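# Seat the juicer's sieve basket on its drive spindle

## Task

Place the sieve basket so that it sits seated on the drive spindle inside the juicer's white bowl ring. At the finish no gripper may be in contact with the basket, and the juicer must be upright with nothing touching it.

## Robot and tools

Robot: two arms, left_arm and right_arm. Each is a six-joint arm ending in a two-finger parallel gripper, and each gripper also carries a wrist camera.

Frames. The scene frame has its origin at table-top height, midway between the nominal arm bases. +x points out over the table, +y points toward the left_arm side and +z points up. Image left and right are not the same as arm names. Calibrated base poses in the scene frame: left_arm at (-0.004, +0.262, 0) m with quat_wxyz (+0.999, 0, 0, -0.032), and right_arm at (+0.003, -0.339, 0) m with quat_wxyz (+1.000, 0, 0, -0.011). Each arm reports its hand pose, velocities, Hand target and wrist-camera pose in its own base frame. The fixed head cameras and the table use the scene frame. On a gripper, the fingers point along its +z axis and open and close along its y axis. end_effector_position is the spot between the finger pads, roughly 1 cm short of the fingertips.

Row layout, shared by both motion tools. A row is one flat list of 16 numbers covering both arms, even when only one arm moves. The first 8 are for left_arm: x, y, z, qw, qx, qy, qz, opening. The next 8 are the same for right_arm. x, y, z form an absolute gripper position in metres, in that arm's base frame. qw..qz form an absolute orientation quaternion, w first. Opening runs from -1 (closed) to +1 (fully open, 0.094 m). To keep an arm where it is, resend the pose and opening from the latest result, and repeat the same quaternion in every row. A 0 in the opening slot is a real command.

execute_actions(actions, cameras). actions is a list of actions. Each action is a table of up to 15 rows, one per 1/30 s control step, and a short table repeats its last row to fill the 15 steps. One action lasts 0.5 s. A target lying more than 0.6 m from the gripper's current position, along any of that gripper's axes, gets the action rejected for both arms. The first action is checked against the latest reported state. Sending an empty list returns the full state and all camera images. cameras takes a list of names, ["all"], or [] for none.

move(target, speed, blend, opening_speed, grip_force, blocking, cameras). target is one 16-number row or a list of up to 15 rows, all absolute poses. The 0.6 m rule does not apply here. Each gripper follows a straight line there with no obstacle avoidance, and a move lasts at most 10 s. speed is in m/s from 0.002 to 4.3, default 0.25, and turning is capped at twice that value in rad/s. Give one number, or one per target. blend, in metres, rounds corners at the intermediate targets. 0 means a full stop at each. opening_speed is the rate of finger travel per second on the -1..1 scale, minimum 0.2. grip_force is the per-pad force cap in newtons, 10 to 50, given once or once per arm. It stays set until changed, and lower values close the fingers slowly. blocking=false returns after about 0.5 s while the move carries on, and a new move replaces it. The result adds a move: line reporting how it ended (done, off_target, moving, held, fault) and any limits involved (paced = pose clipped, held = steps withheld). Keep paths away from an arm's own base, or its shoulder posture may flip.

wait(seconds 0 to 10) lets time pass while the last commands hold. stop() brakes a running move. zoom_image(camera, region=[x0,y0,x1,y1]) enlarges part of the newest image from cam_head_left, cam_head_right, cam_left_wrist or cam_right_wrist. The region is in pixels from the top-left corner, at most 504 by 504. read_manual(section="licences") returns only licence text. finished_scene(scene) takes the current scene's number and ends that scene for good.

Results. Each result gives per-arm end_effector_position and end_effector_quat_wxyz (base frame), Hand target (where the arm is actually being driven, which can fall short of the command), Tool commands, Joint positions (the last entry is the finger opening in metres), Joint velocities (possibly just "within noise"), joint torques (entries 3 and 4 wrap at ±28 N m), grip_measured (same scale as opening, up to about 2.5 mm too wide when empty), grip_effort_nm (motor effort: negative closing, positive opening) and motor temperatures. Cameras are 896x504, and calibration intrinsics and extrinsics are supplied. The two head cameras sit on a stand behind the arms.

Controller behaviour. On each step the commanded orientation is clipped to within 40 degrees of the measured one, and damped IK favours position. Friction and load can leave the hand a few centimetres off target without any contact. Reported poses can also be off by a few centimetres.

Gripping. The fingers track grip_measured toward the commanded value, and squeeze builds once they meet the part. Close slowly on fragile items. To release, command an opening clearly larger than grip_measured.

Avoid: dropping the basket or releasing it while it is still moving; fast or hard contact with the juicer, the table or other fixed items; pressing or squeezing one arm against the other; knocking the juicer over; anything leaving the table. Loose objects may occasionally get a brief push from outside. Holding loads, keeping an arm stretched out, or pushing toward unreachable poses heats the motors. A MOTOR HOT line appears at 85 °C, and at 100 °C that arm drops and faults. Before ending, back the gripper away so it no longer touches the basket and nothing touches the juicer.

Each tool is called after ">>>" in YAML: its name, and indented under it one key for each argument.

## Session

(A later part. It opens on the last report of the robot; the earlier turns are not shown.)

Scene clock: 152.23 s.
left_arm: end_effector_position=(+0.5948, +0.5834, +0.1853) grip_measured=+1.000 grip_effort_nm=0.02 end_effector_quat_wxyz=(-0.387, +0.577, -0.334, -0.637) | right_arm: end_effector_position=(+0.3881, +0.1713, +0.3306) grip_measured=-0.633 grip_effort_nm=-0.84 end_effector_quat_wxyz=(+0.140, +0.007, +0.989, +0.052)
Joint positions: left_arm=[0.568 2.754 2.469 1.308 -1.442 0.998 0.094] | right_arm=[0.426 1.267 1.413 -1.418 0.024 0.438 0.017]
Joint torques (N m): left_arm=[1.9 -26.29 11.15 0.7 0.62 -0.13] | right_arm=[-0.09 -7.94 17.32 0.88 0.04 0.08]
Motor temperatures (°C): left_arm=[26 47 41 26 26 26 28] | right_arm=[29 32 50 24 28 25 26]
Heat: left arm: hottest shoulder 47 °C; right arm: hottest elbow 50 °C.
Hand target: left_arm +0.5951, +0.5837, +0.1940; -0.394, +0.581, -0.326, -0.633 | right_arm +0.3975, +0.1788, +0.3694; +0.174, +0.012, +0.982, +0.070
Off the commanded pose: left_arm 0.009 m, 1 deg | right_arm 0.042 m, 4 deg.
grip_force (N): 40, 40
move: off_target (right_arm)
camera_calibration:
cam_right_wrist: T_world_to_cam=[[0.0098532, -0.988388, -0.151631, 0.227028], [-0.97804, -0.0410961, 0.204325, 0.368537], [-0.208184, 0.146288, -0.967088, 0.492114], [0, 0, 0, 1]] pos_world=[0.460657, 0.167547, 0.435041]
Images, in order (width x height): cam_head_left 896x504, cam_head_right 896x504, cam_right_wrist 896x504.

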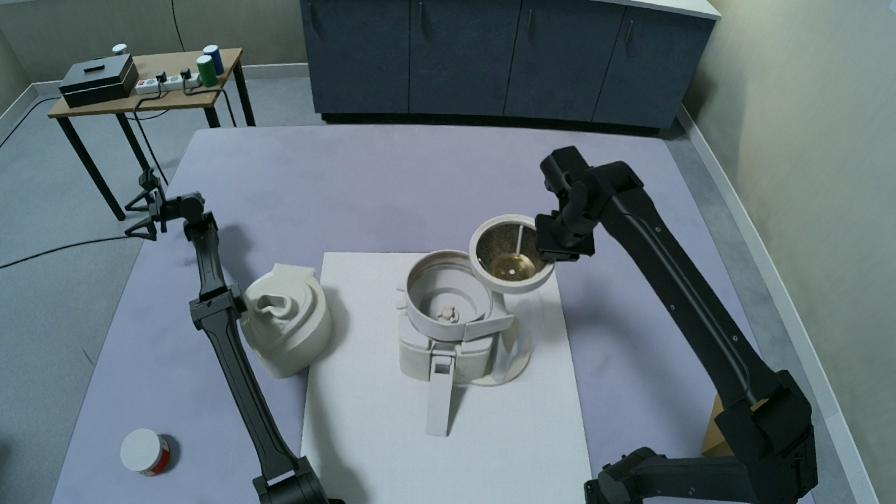

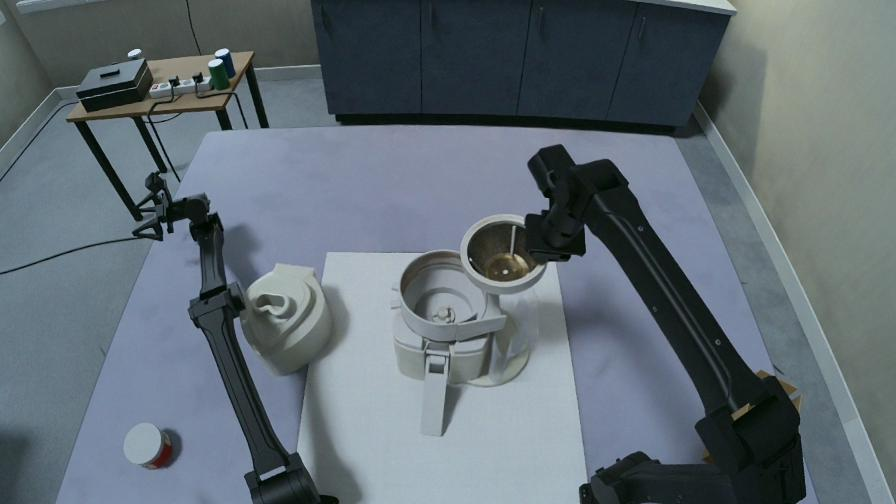

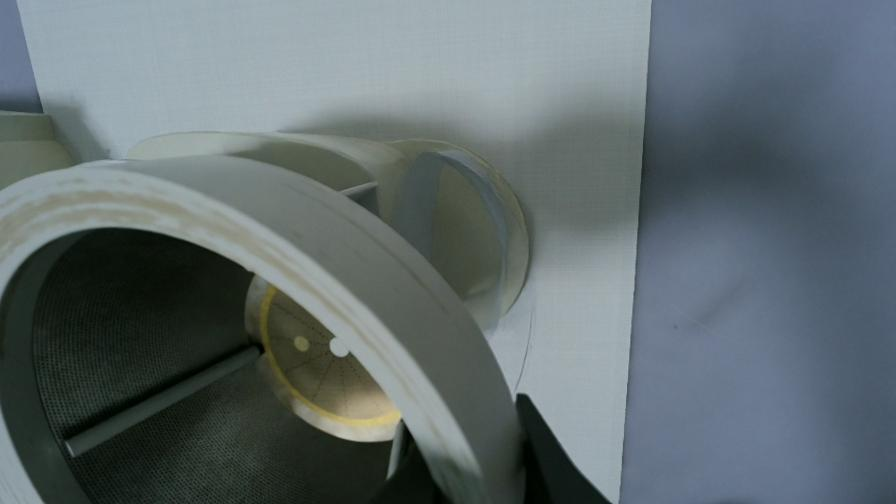

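>>> move:
  target: [0.5953,0.5837,0.1941,-0.394,0.581,-0.326,-0.633,1,0.399,0.284,0.37,0.1732,0.0156,0.982,0.0887,-1]
  speed: 0.15
  cameras: ["cam_right_wrist","cam_head_right","cam_head_left"]

>>> zoom_image:
  camera: "cam_head_right"
  region: [350, 180, 570, 400]

>>> zoom_image:
  camera: "cam_head_left"
  region: [350, 180, 570, 400]

Scene clock: 173.07 s.
left_arm: end_effector_position=(+0.5948, +0.5834, +0.1853) grip_measured=+1.000 grip_effort_nm=0.02 end_effector_quat_wxyz=(-0.387, +0.577, -0.334, -0.637) | right_arm: end_effector_position=(+0.3847, +0.2694, +0.3283) grip_measured=-0.633 grip_effort_nm=-0.84 end_effector_quat_wxyz=(+0.134, +0.010, +0.989, +0.058)
Joint positions: left_arm=[0.568 2.754 2.469 1.308 -1.442 0.998 0.094] | right_arm=[0.637 1.392 1.524 -1.418 0.069 0.647 0.017]
Joint torques (N m): left_arm=[1.96 -27.46 11.18 0.58 0.6 -0.14] | right_arm=[-0.15 -10.34 17.18 1.63 0.17 0.08]
Motor temperatures (°C): left_arm=[26 47 42 26 26 26 28] | right_arm=[29 32 56 24 28 25 26]
Heat: left arm: hottest shoulder 47 °C; right arm: hottest elbow 56 °C.
Hand target: left_arm +0.5951, +0.5837, +0.1940; -0.394, +0.581, -0.326, -0.633 | right_arm +0.3961, +0.2820, +0.3698; +0.173, +0.015, +0.981, +0.089
Off the commanded pose: left_arm 0.009 m, 1 deg | right_arm 0.046 m, 6 deg.
grip_force (N): 40, 40
move: off_target (right_arm)
camera_calibration:
cam_right_wrist: T_world_to_cam=[[0.00578643, -0.986341, -0.164613, 0.328964], [-0.975821, -0.0415376, 0.214586, 0.365579], [-0.218493, 0.159392, -0.962733, 0.473913], [0, 0, 0, 1]] pos_world=[0.458383, 0.264118, 0.431955]
Images, in order (width x height): cam_head_left 896x504, cam_head_right 896x504, cam_right_wrist 896x504.

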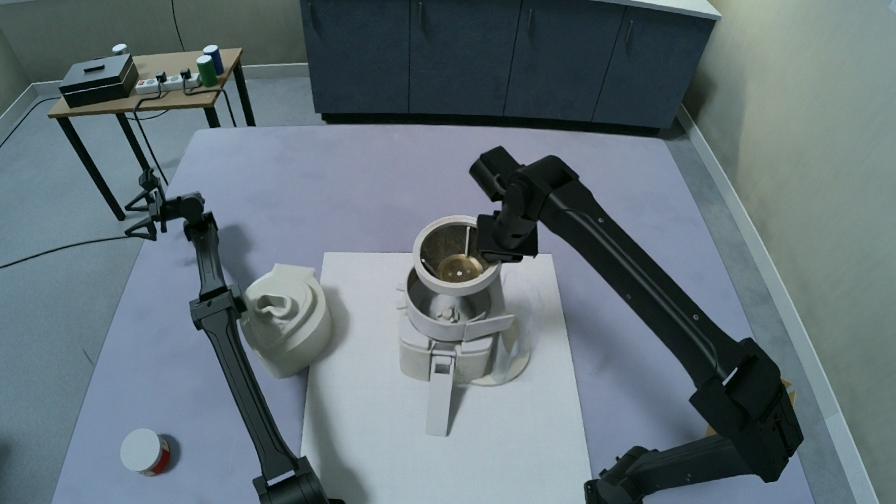

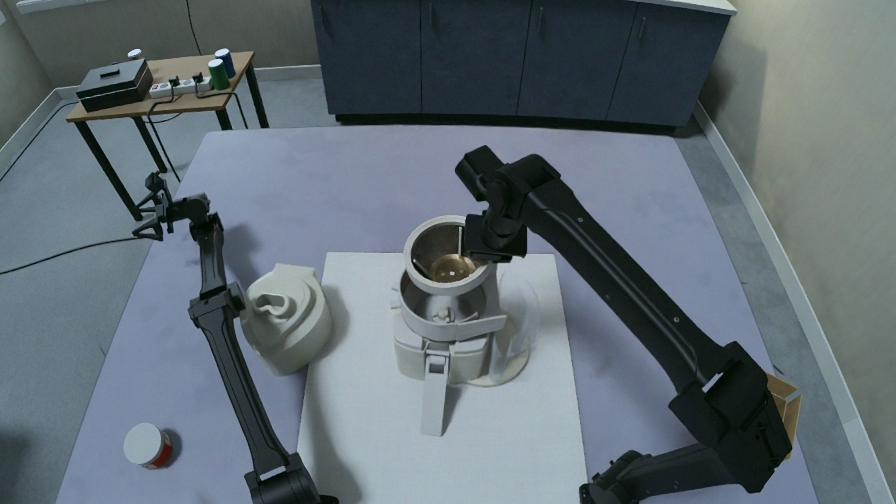

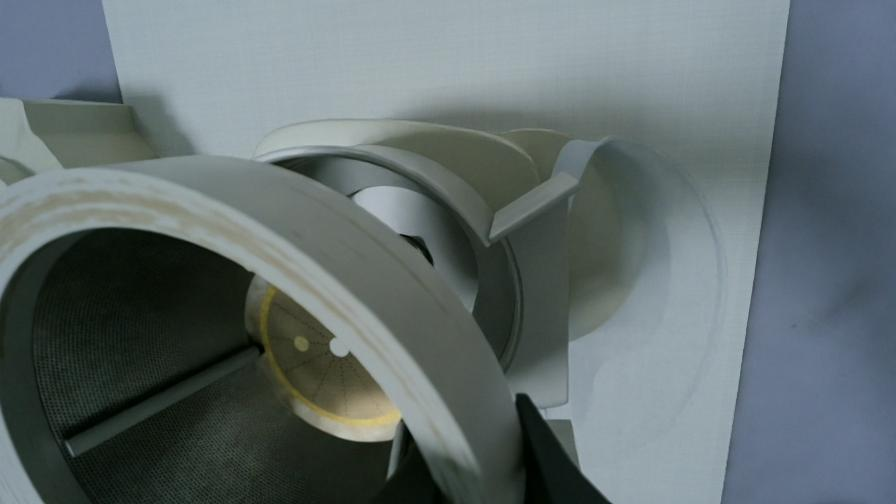

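Scaled by 2.291 from the camera's 896x504 image, which has a finer 1280x720 frame.

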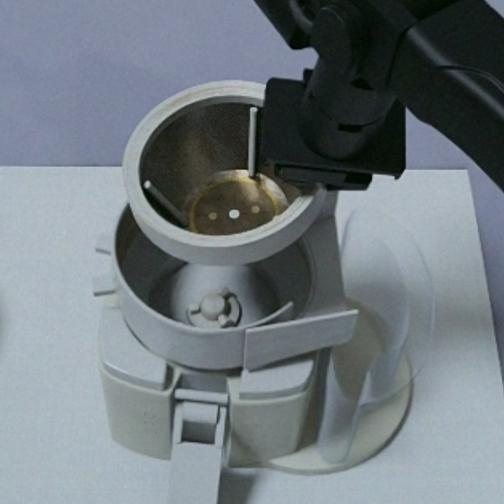

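Scaled by 2.291 from the camera's 896x504 image, which has a finer 1280x720 frame.

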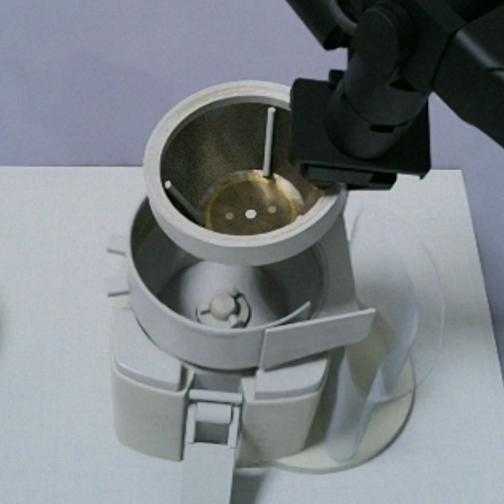

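>>> move:
  target: [0.5953,0.5837,0.1941,-0.394,0.581,-0.326,-0.633,1,0.393,0.298,0.305,0.1732,0.0156,0.982,0.0887,-1]
  speed: 0.1
  cameras: ["cam_right_wrist","cam_head_right","cam_head_left"]

>>> zoom_image:
  camera: "cam_head_right"
  region: [350, 180, 570, 400]

>>> zoom_image:
  camera: "cam_head_left"
  region: [350, 180, 570, 400]

Scene clock: 188.53 s.
left_arm: end_effector_position=(+0.5948, +0.5834, +0.1853) grip_measured=+1.000 grip_effort_nm=0.02 end_effector_quat_wxyz=(-0.387, +0.577, -0.334, -0.637) | right_arm: end_effector_position=(+0.3933, +0.2916, +0.3006) grip_measured=-0.633 grip_effort_nm=-0.84 end_effector_quat_wxyz=(+0.163, +0.013, +0.984, +0.078)
Joint positions: left_arm=[0.568 2.754 2.469 1.308 -1.442 0.998 0.094] | right_arm=[0.668 1.394 1.44 -1.263 0.083 0.679 0.017]
Joint torques (N m): left_arm=[1.96 -27.34 11.21 0.55 0.6 -0.09] | right_arm=[0.44 -10.87 10.1 2.29 0.13 0.06]
Motor temperatures (°C): left_arm=[26 48 42 26 26 26 28] | right_arm=[29 32 59 24 28 25 26]
Heat: left arm: hottest shoulder 48 °C; right arm: hottest elbow 59 °C.
Hand target: left_arm +0.5951, +0.5837, +0.1940; -0.394, +0.581, -0.326, -0.633 | right_arm +0.3929, +0.2979, +0.3050; +0.173, +0.015, +0.981, +0.089
Off the commanded pose: left_arm 0.009 m, 1 deg | right_arm 0.008 m, 2 deg.
grip_force (N): 40, 40
move: done
camera_calibration:
cam_right_wrist: T_world_to_cam=[[0.0125899, -0.978996, -0.203492, 0.353037], [-0.986636, -0.0452262, 0.15654, 0.403589], [-0.162455, 0.198802, -0.966481, 0.413185], [0, 0, 0, 1]] pos_world=[0.460874, 0.281733, 0.407999]
Images, in order (width x height): cam_head_left 896x504, cam_head_right 896x504, cam_right_wrist 896x504.

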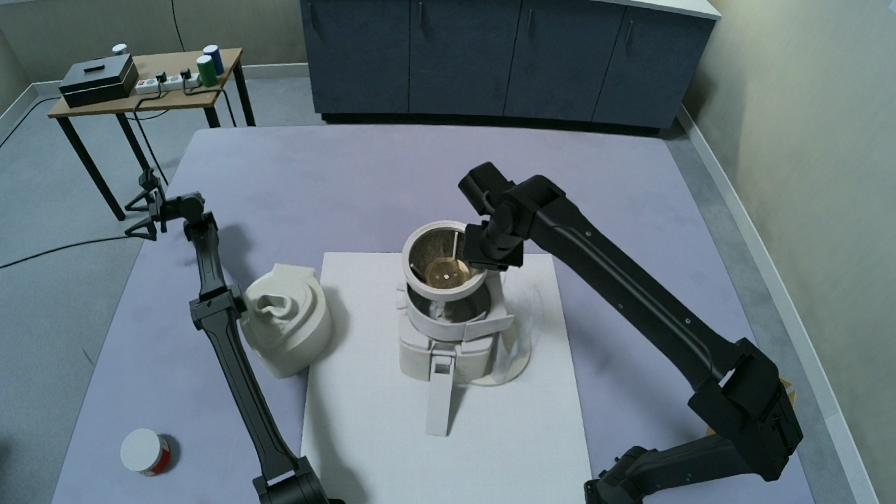

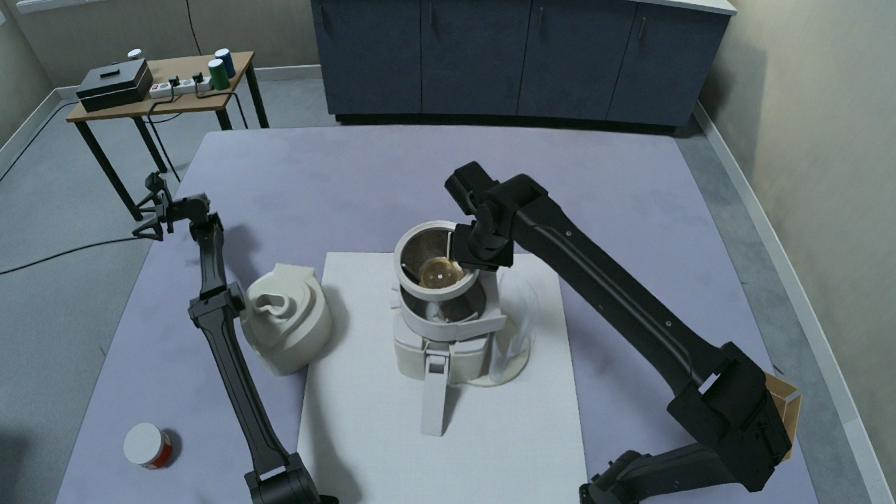

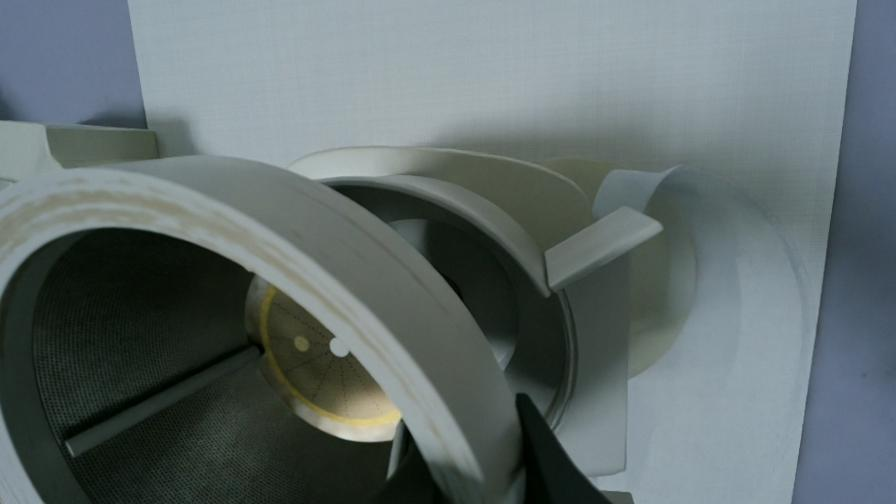

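Scaled by 2.291 from the camera's 896x504 image, which has a finer 1280x720 frame.

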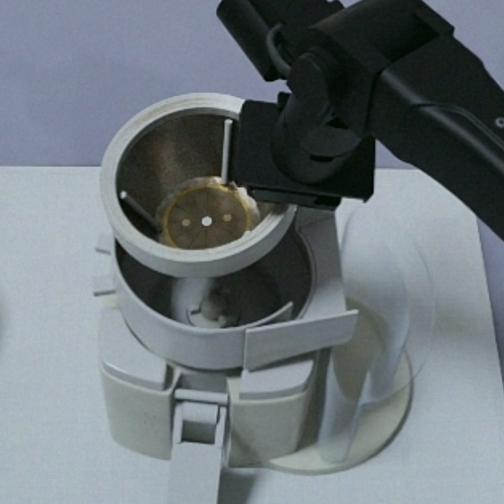

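Scaled by 2.291 from the camera's 896x504 image, which has a finer 1280x720 frame.

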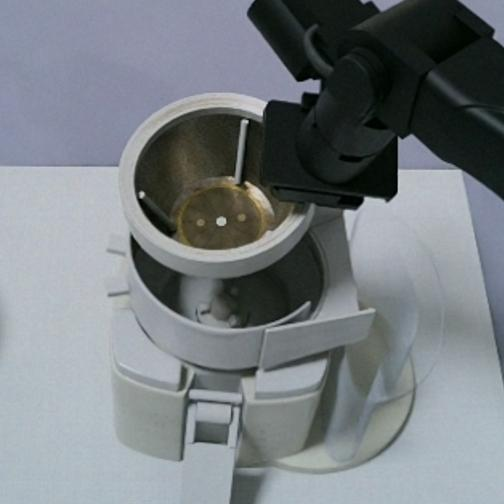

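>>> move:
  target: [0.5953,0.5837,0.1941,-0.394,0.581,-0.326,-0.633,1,0.378,0.286,0.258,0.1426,0.0162,0.9833,0.112,-1]
  speed: 0.1
  cameras: ["cam_right_wrist","cam_head_right","cam_head_left"]

>>> zoom_image:
  camera: "cam_head_right"
  region: [350, 180, 570, 400]

>>> zoom_image:
  camera: "cam_head_left"
  region: [350, 180, 570, 400]

Scene clock: 204.10 s.
left_arm: end_effector_position=(+0.5948, +0.5834, +0.1853) grip_measured=+1.000 grip_effort_nm=0.02 end_effector_quat_wxyz=(-0.387, +0.577, -0.334, -0.637) | right_arm: end_effector_position=(+0.3754, +0.2901, +0.2543) grip_measured=-0.633 grip_effort_nm=-0.84 end_effector_quat_wxyz=(+0.132, +0.012, +0.986, +0.105)
Joint positions: left_arm=[0.568 2.754 2.469 1.308 -1.442 0.998 0.094] | right_arm=[0.659 1.365 1.294 -1.161 0.001 0.683 0.017]
Joint torques (N m): left_arm=[0.97 -27.63 11.32 0.77 0.6 -0.12] | right_arm=[-1.55 -11.34 9.1 2.24 0.04 -0.07]
Motor temperatures (°C): left_arm=[26 48 42 26 26 26 28] | right_arm=[29 33 54 24 28 25 26]
Heat: left arm: hottest shoulder 48 °C; right arm: hottest elbow 54 °C.
Hand target: left_arm +0.5951, +0.5837, +0.1940; -0.394, +0.581, -0.326, -0.633 | right_arm +0.3780, +0.2860, +0.2581; +0.143, +0.016, +0.983, +0.112
Off the commanded pose: left_arm 0.009 m, 1 deg | right_arm 0.006 m, 2 deg.
grip_force (N): 40, 40
move: done
camera_calibration:
cam_right_wrist: T_world_to_cam=[[0.0140087, -0.966577, -0.255993, 0.35167], [-0.974832, -0.0701723, 0.21161, 0.381908], [-0.222501, 0.246586, -0.943233, 0.368544], [0, 0, 0, 1]] pos_world=[0.449371, 0.275838, 0.356833]
Images, in order (width x height): cam_head_left 896x504, cam_head_right 896x504, cam_right_wrist 896x504.

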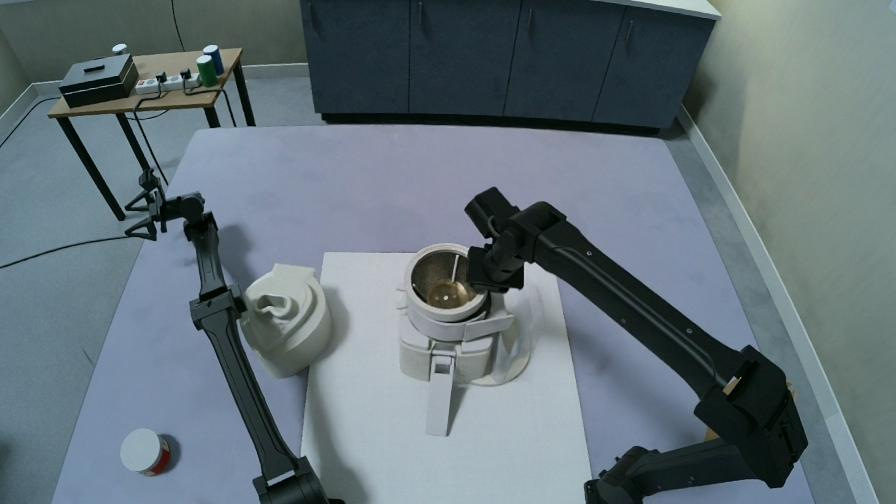

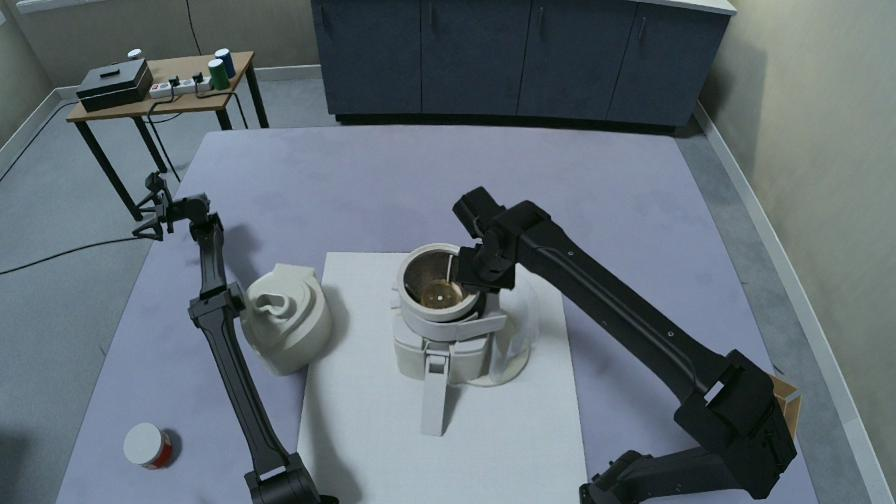

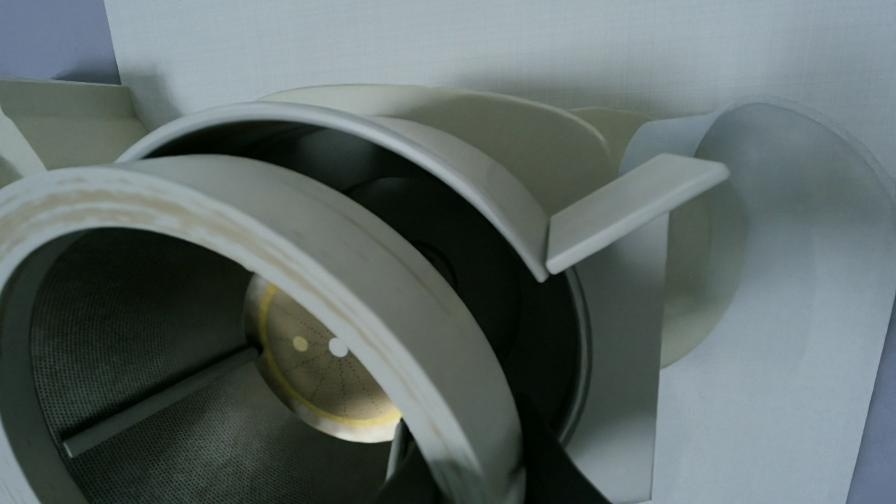

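Scaled by 2.291 from the camera's 896x504 image, which has a finer 1280x720 frame.

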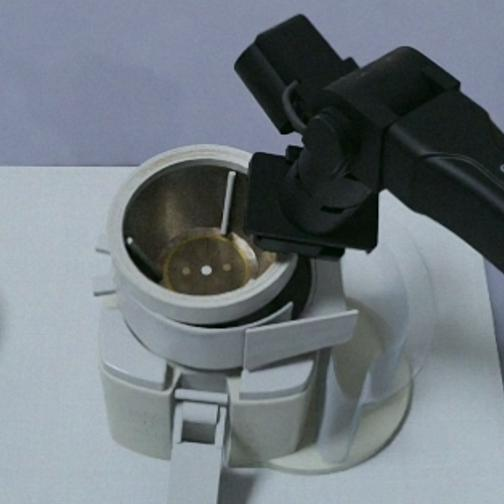

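Scaled by 2.291 from the camera's 896x504 image, which has a finer 1280x720 frame.

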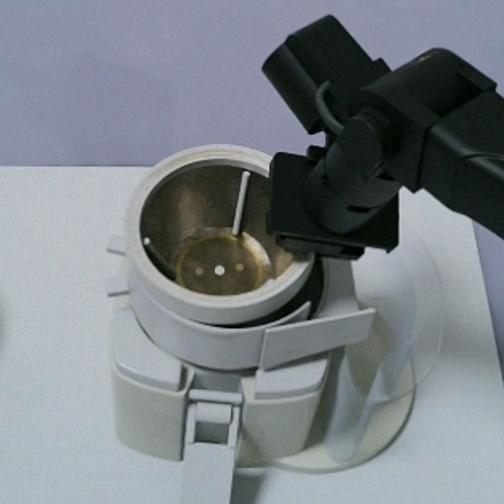

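>>> move:
  target: [0.5953,0.5837,0.1941,-0.394,0.581,-0.326,-0.633,1,0.374,0.2785,0.224,0.1426,0.0162,0.9833,0.112,-1]
  speed: 0.08
  cameras: ["cam_right_wrist","cam_head_right","cam_head_left"]

>>> zoom_image:
  camera: "cam_head_right"
  region: [350, 180, 570, 400]

>>> zoom_image:
  camera: "cam_head_left"
  region: [350, 180, 570, 400]

Scene clock: 218.73 s.
left_arm: end_effector_position=(+0.5948, +0.5834, +0.1853) grip_measured=+1.000 grip_effort_nm=0.02 end_effector_quat_wxyz=(-0.387, +0.577, -0.334, -0.637) | right_arm: end_effector_position=(+0.3744, +0.2883, +0.2467) grip_measured=-0.633 grip_effort_nm=-0.85 end_effector_quat_wxyz=(+0.153, +0.018, +0.979, +0.132)
Joint positions: left_arm=[0.568 2.754 2.469 1.308 -1.442 0.998 0.094] | right_arm=[0.651 1.323 1.219 -1.061 -0.017 0.691 0.017]
Joint torques (N m): left_arm=[1.26 -27.28 10.99 0.53 0.58 -0.08] | right_arm=[-1.49 -7.88 7.19 1.87 0.6 -0.27]
Heat: left arm: hottest shoulder 49 °C; right arm: hottest elbow 50 °C.
Hand target: left_arm +0.5951, +0.5837, +0.1940; -0.394, +0.581, -0.326, -0.633 | right_arm +0.3735, +0.2784, +0.2246; +0.142, +0.016, +0.983, +0.112
Off the commanded pose: left_arm 0.009 m, 1 deg | right_arm 0.025 m, 3 deg.
grip_force (N): 40, 40
move: off_target (right_arm)
camera_calibration:
cam_right_wrist: T_world_to_cam=[[0.0165564, -0.950985, -0.308794, 0.355578], [-0.983331, -0.0714149, 0.167212, 0.396985], [-0.181068, 0.300879, -0.936315, 0.328691], [0, 0, 0, 1]] pos_world=[0.443996, 0.267604, 0.351178]
Images, in order (width x height): cam_head_left 896x504, cam_head_right 896x504, cam_right_wrist 896x504.

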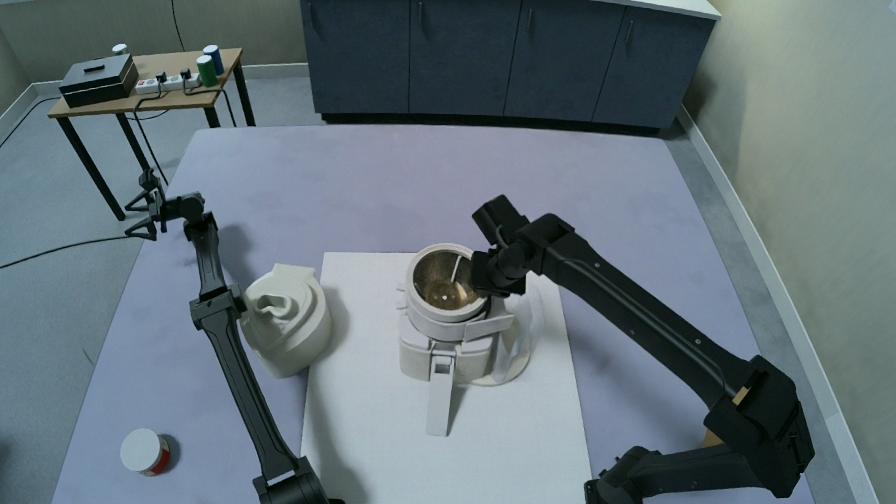

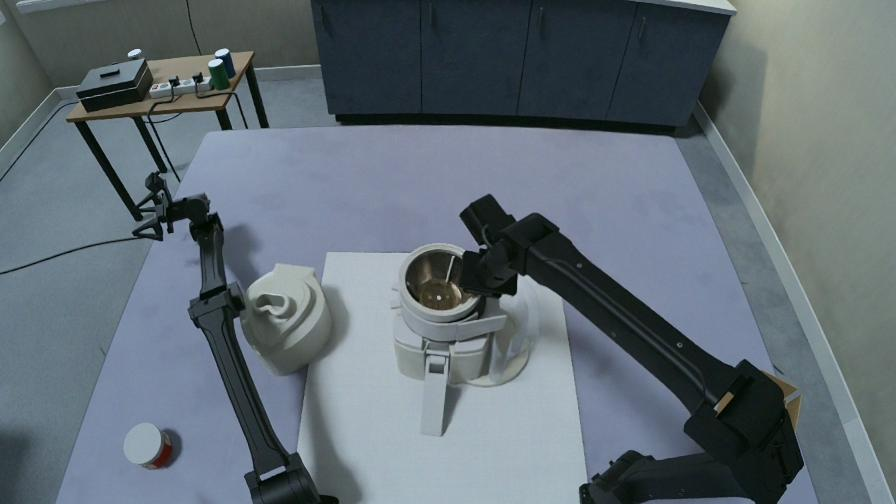

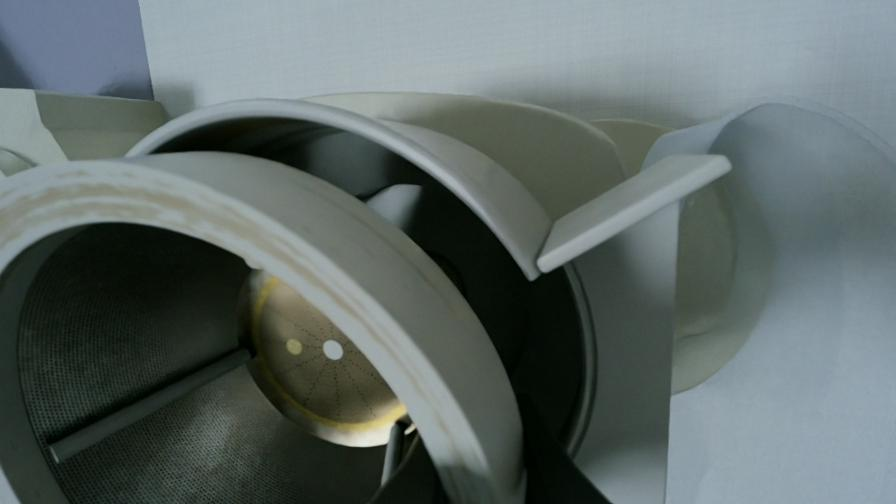

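Scaled by 2.291 from the camera's 896x504 image, which has a finer 1280x720 frame.

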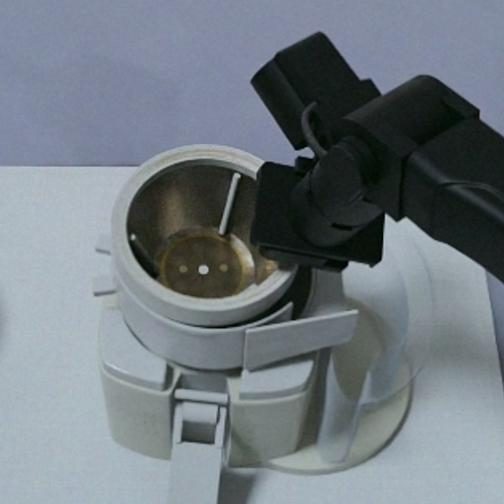

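Scaled by 2.291 from the camera's 896x504 image, which has a finer 1280x720 frame.

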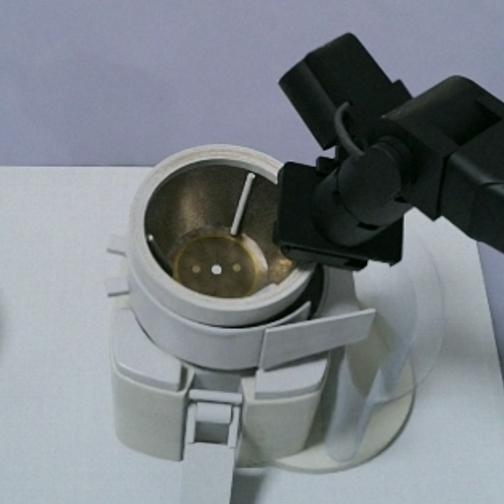

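>>> move:
  target:
    - [0.5953,0.5837,0.1941,-0.394,0.581,-0.326,-0.633,1,0.385,0.272,0.31,0.1426,0.0162,0.9833,0.112,-1]
    - [0.5953,0.5837,0.1941,-0.394,0.581,-0.326,-0.633,1,0.374,0.277,0.260,0.1426,0.0162,0.9833,0.112,-1]
  speed: 0.08
  cameras: ["cam_right_wrist","cam_head_right","cam_head_left"]

>>> zoom_image:
  camera: "cam_head_right"
  region: [350, 180, 570, 400]

>>> zoom_image:
  camera: "cam_head_left"
  region: [350, 180, 570, 400]

Scene clock: 237.27 s.
left_arm: end_effector_position=(+0.5948, +0.5834, +0.1853) grip_measured=+1.000 grip_effort_nm=0.02 end_effector_quat_wxyz=(-0.387, +0.577, -0.334, -0.637) | right_arm: end_effector_position=(+0.3750, +0.2715, +0.2505) grip_measured=-0.634 grip_effort_nm=-0.84 end_effector_quat_wxyz=(+0.127, +0.016, +0.987, +0.099)
Joint positions: left_arm=[0.568 2.754 2.469 1.308 -1.442 0.998 0.094] | right_arm=[0.626 1.345 1.269 -1.171 -0.005 0.658 0.017]
Joint torques (N m): left_arm=[1.73 -27.16 11.29 0.61 0.57 -0.09] | right_arm=[0.85 -10.52 10.02 2.35 0.11 0.07]
Motor temperatures (°C): left_arm=[26 49 43 26 26 26 27] | right_arm=[29 33 45 24 28 25 26]
Heat: left arm: hottest shoulder 49 °C; right arm: hottest elbow 45 °C.
Hand target: left_arm +0.5951, +0.5837, +0.1940; -0.394, +0.581, -0.326, -0.633 | right_arm +0.3739, +0.2769, +0.2600; +0.142, +0.016, +0.983, +0.112
Off the commanded pose: left_arm 0.009 m, 1 deg | right_arm 0.011 m, 2 deg.
grip_force (N): 40, 40
move: off_target (right_arm)
camera_calibration:
cam_right_wrist: T_world_to_cam=[[0.00333675, -0.969439, -0.245311, 0.334795], [-0.972952, -0.0598105, 0.22313, 0.374645], [-0.230983, 0.237931, -0.943417, 0.374982], [0, 0, 0, 1]] pos_world=[0.450009, 0.257752, 0.352299]
Images, in order (width x height): cam_head_left 896x504, cam_head_right 896x504, cam_right_wrist 896x504.

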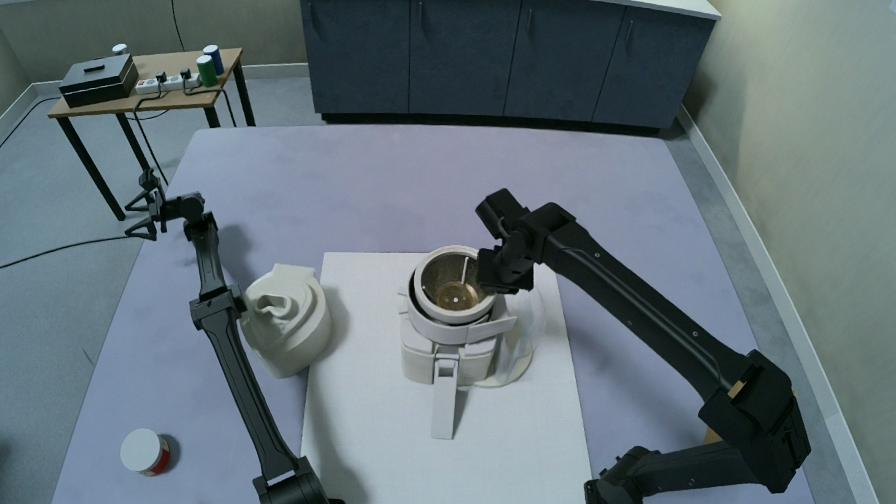

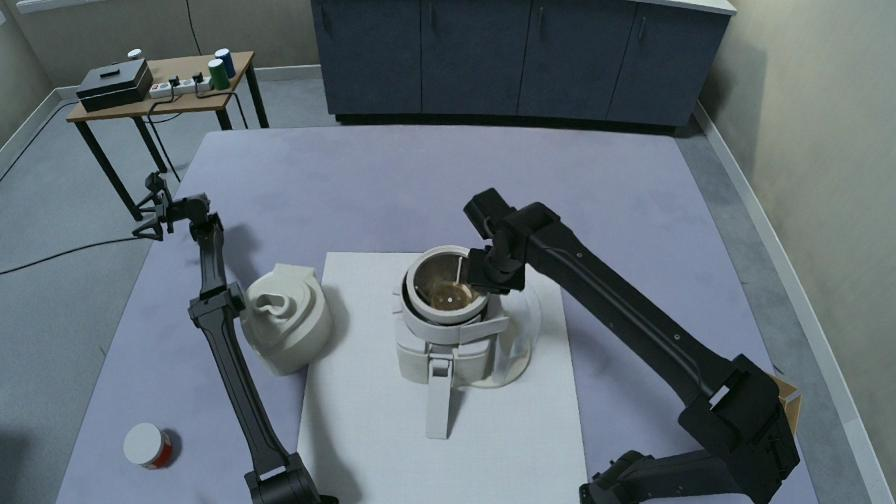

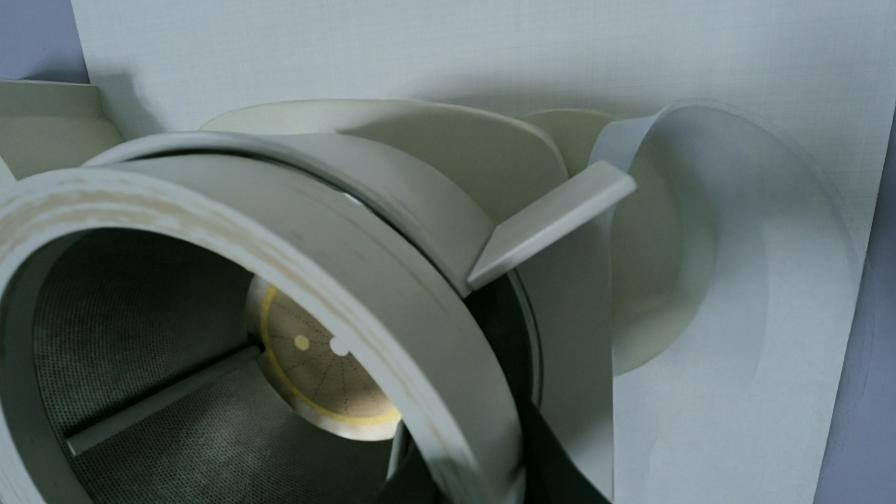

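Scaled by 2.291 from the camera's 896x504 image, which has a finer 1280x720 frame.

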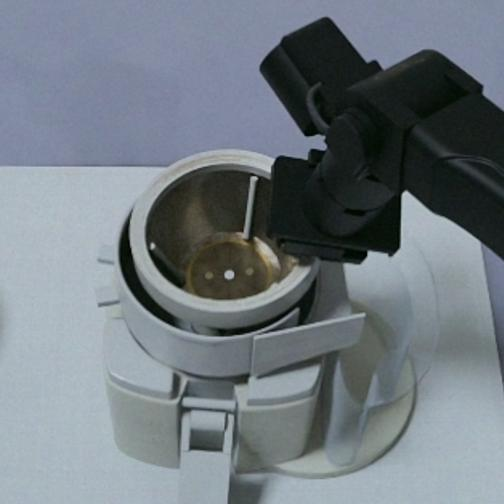

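Scaled by 2.291 from the camera's 896x504 image, which has a finer 1280x720 frame.

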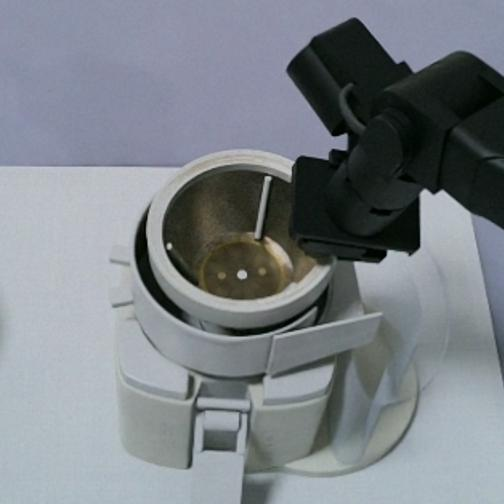

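>>> move:
  target:
    - [0.5953,0.5837,0.1941,-0.394,0.581,-0.326,-0.633,1,0.374,0.284,0.295,0.1426,0.0162,0.9833,0.112,-1]
    - [0.5953,0.5837,0.1941,-0.394,0.581,-0.326,-0.633,1,0.369,0.284,0.262,0.1426,0.0162,0.9833,0.112,-1]
  speed: 0.08
  cameras: ["cam_right_wrist","cam_head_right","cam_head_left"]

>>> zoom_image:
  camera: "cam_head_right"
  region: [350, 180, 570, 400]

>>> zoom_image:
  camera: "cam_head_left"
  region: [350, 180, 570, 400]

Scene clock: 252.17 s.
left_arm: end_effector_position=(+0.5948, +0.5834, +0.1853) grip_measured=+1.000 grip_effort_nm=0.02 end_effector_quat_wxyz=(-0.387, +0.577, -0.334, -0.637) | right_arm: end_effector_position=(+0.3708, +0.2789, +0.2544) grip_measured=-0.634 grip_effort_nm=-0.84 end_effector_quat_wxyz=(+0.129, +0.017, +0.986, +0.099)
Joint positions: left_arm=[0.568 2.754 2.469 1.308 -1.442 0.998 0.094] | right_arm=[0.647 1.345 1.278 -1.176 0.004 0.68 0.017]
Joint torques (N m): left_arm=[1.38 -26.75 11.37 0.61 0.66 -0.06] | right_arm=[0.5 -10.64 9.63 2.33 0.02 0.02]
Heat: left arm: hottest shoulder 50 °C; right arm: hottest elbow 44 °C.
Hand target: left_arm +0.5951, +0.5837, +0.1940; -0.394, +0.581, -0.326, -0.633 | right_arm +0.3689, +0.2839, +0.2621; +0.142, +0.016, +0.983, +0.112
Off the commanded pose: left_arm 0.009 m, 1 deg | right_arm 0.009 m, 2 deg.
grip_force (N): 40, 40
move: done
camera_calibration:
cam_right_wrist: T_world_to_cam=[[0.00189111, -0.9692, -0.246268, 0.343643], [-0.973964, -0.0576131, 0.21926, 0.370803], [-0.226696, 0.239441, -0.944075, 0.374101], [0, 0, 0, 1]] pos_world=[0.445305, 0.264846, 0.356505]
Images, in order (width x height): cam_head_left 896x504, cam_head_right 896x504, cam_right_wrist 896x504.

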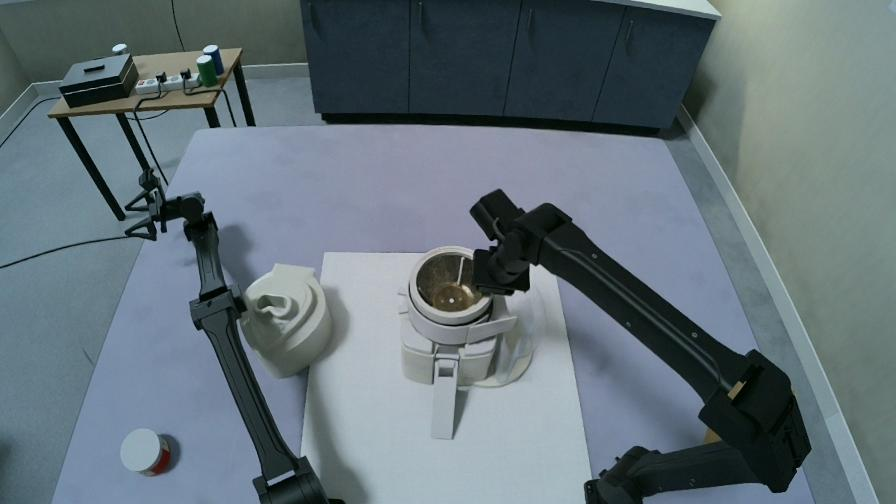

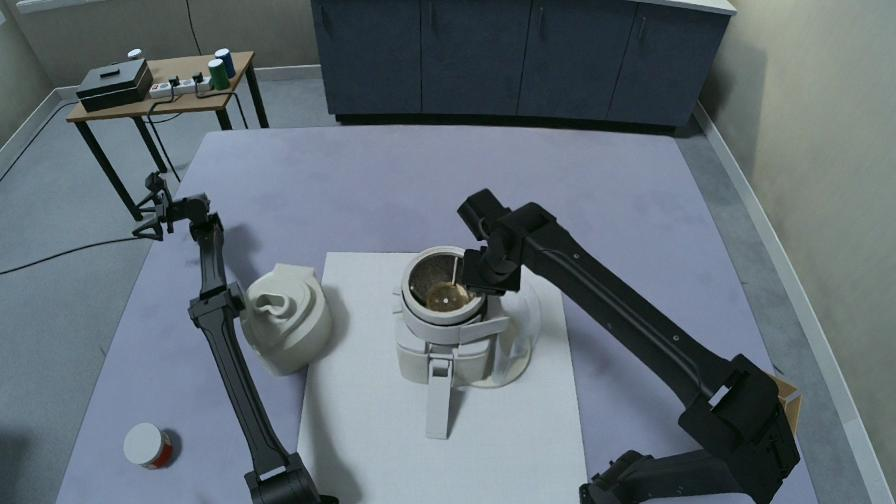

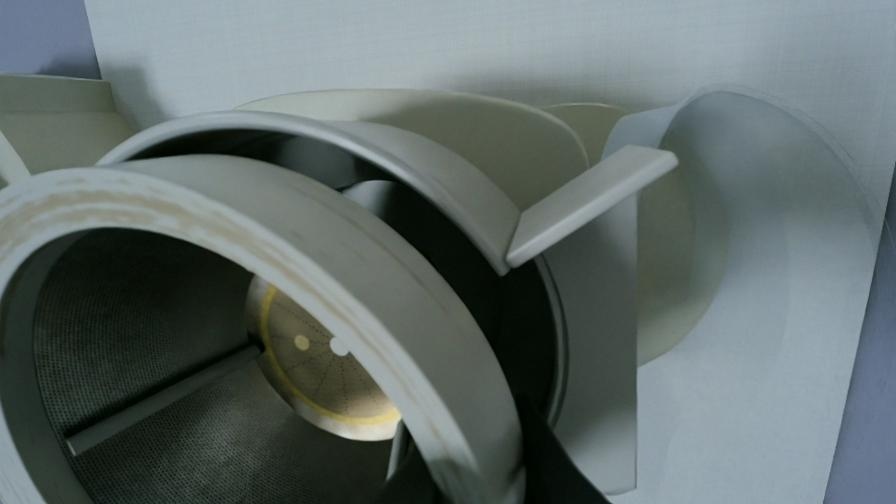

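Scaled by 2.291 from the camera's 896x504 image, which has a finer 1280x720 frame.

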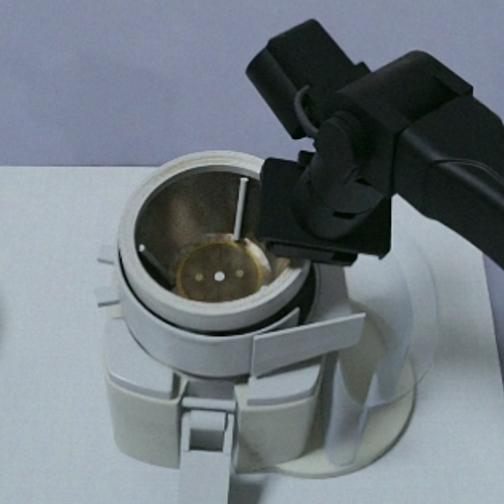

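Scaled by 2.291 from the camera's 896x504 image, which has a finer 1280x720 frame.

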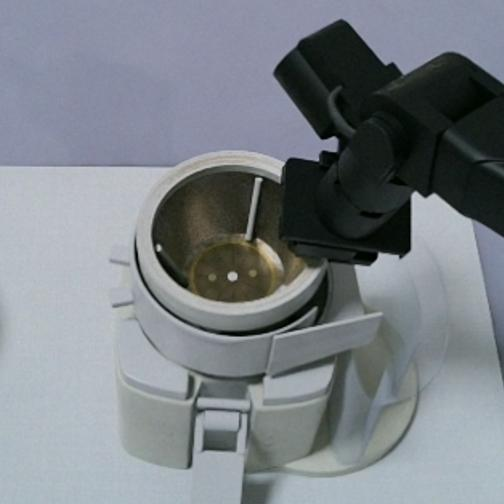

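>>> move:
  target: [0.5953,0.5837,0.1941,-0.394,0.581,-0.326,-0.633,1,0.367,0.283,0.225,0.1426,0.0162,0.9833,0.112,-1]
  speed: 0.06
  cameras: ["cam_right_wrist","cam_head_right"]

>>> zoom_image:
  camera: "cam_head_right"
  region: [350, 180, 570, 400]

Scene clock: 259.47 s.
left_arm: end_effector_position=(+0.5948, +0.5834, +0.1853) grip_measured=+1.000 grip_effort_nm=0.02 end_effector_quat_wxyz=(-0.387, +0.577, -0.334, -0.637) | right_arm: end_effector_position=(+0.3684, +0.2775, +0.2194) grip_measured=-0.634 grip_effort_nm=-0.84 end_effector_quat_wxyz=(+0.132, +0.017, +0.986, +0.101)
Joint positions: left_arm=[0.568 2.754 2.469 1.308 -1.442 0.998 0.094] | right_arm=[0.648 1.345 1.184 -1.077 0.004 0.681 0.017]
Joint torques (N m): left_arm=[2.32 -27.58 11.22 0.57 0.66 -0.08] | right_arm=[0.97 -10.64 9.72 2.37 0.04 0.02]
Heat: left arm: hottest shoulder 50 °C; right arm: hottest elbow 44 °C.
Hand target: left_arm +0.5951, +0.5837, +0.1940; -0.394, +0.581, -0.326, -0.633 | right_arm +0.3669, +0.2829, +0.2250; +0.142, +0.016, +0.983, +0.112
Off the commanded pose: left_arm 0.009 m, 1 deg | right_arm 0.008 m, 2 deg.
grip_force (N): 40, 40
move: done
camera_calibration:
cam_right_wrist: T_world_to_cam=[[0.00299535, -0.968366, -0.249518, 0.333789], [-0.974978, -0.0582918, 0.214523, 0.377725], [-0.222282, 0.242632, -0.94431, 0.338408], [0, 0, 0, 1]] pos_world=[0.442496, 0.263139, 0.321817]
Images, in order (width x height): cam_head_right 896x504, cam_right_wrist 896x504.

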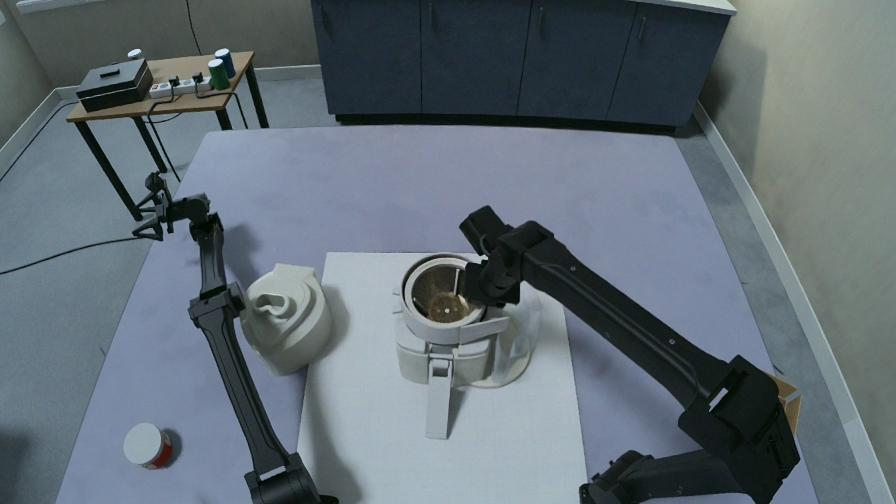

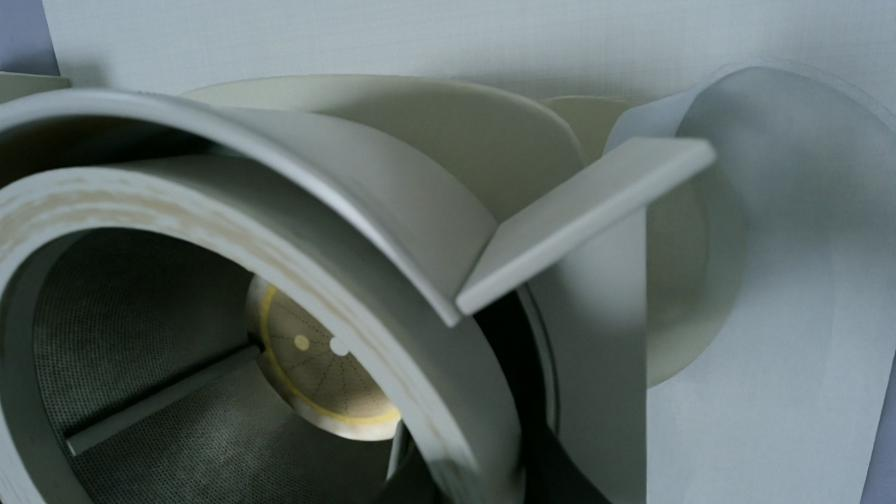

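Scaled by 2.291 from the camera's 896x504 image, which has a finer 1280x720 frame.

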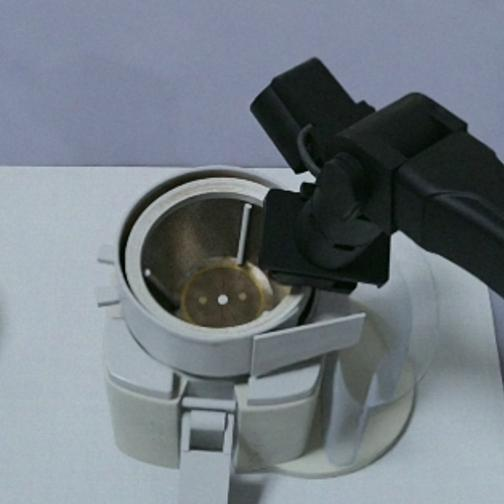

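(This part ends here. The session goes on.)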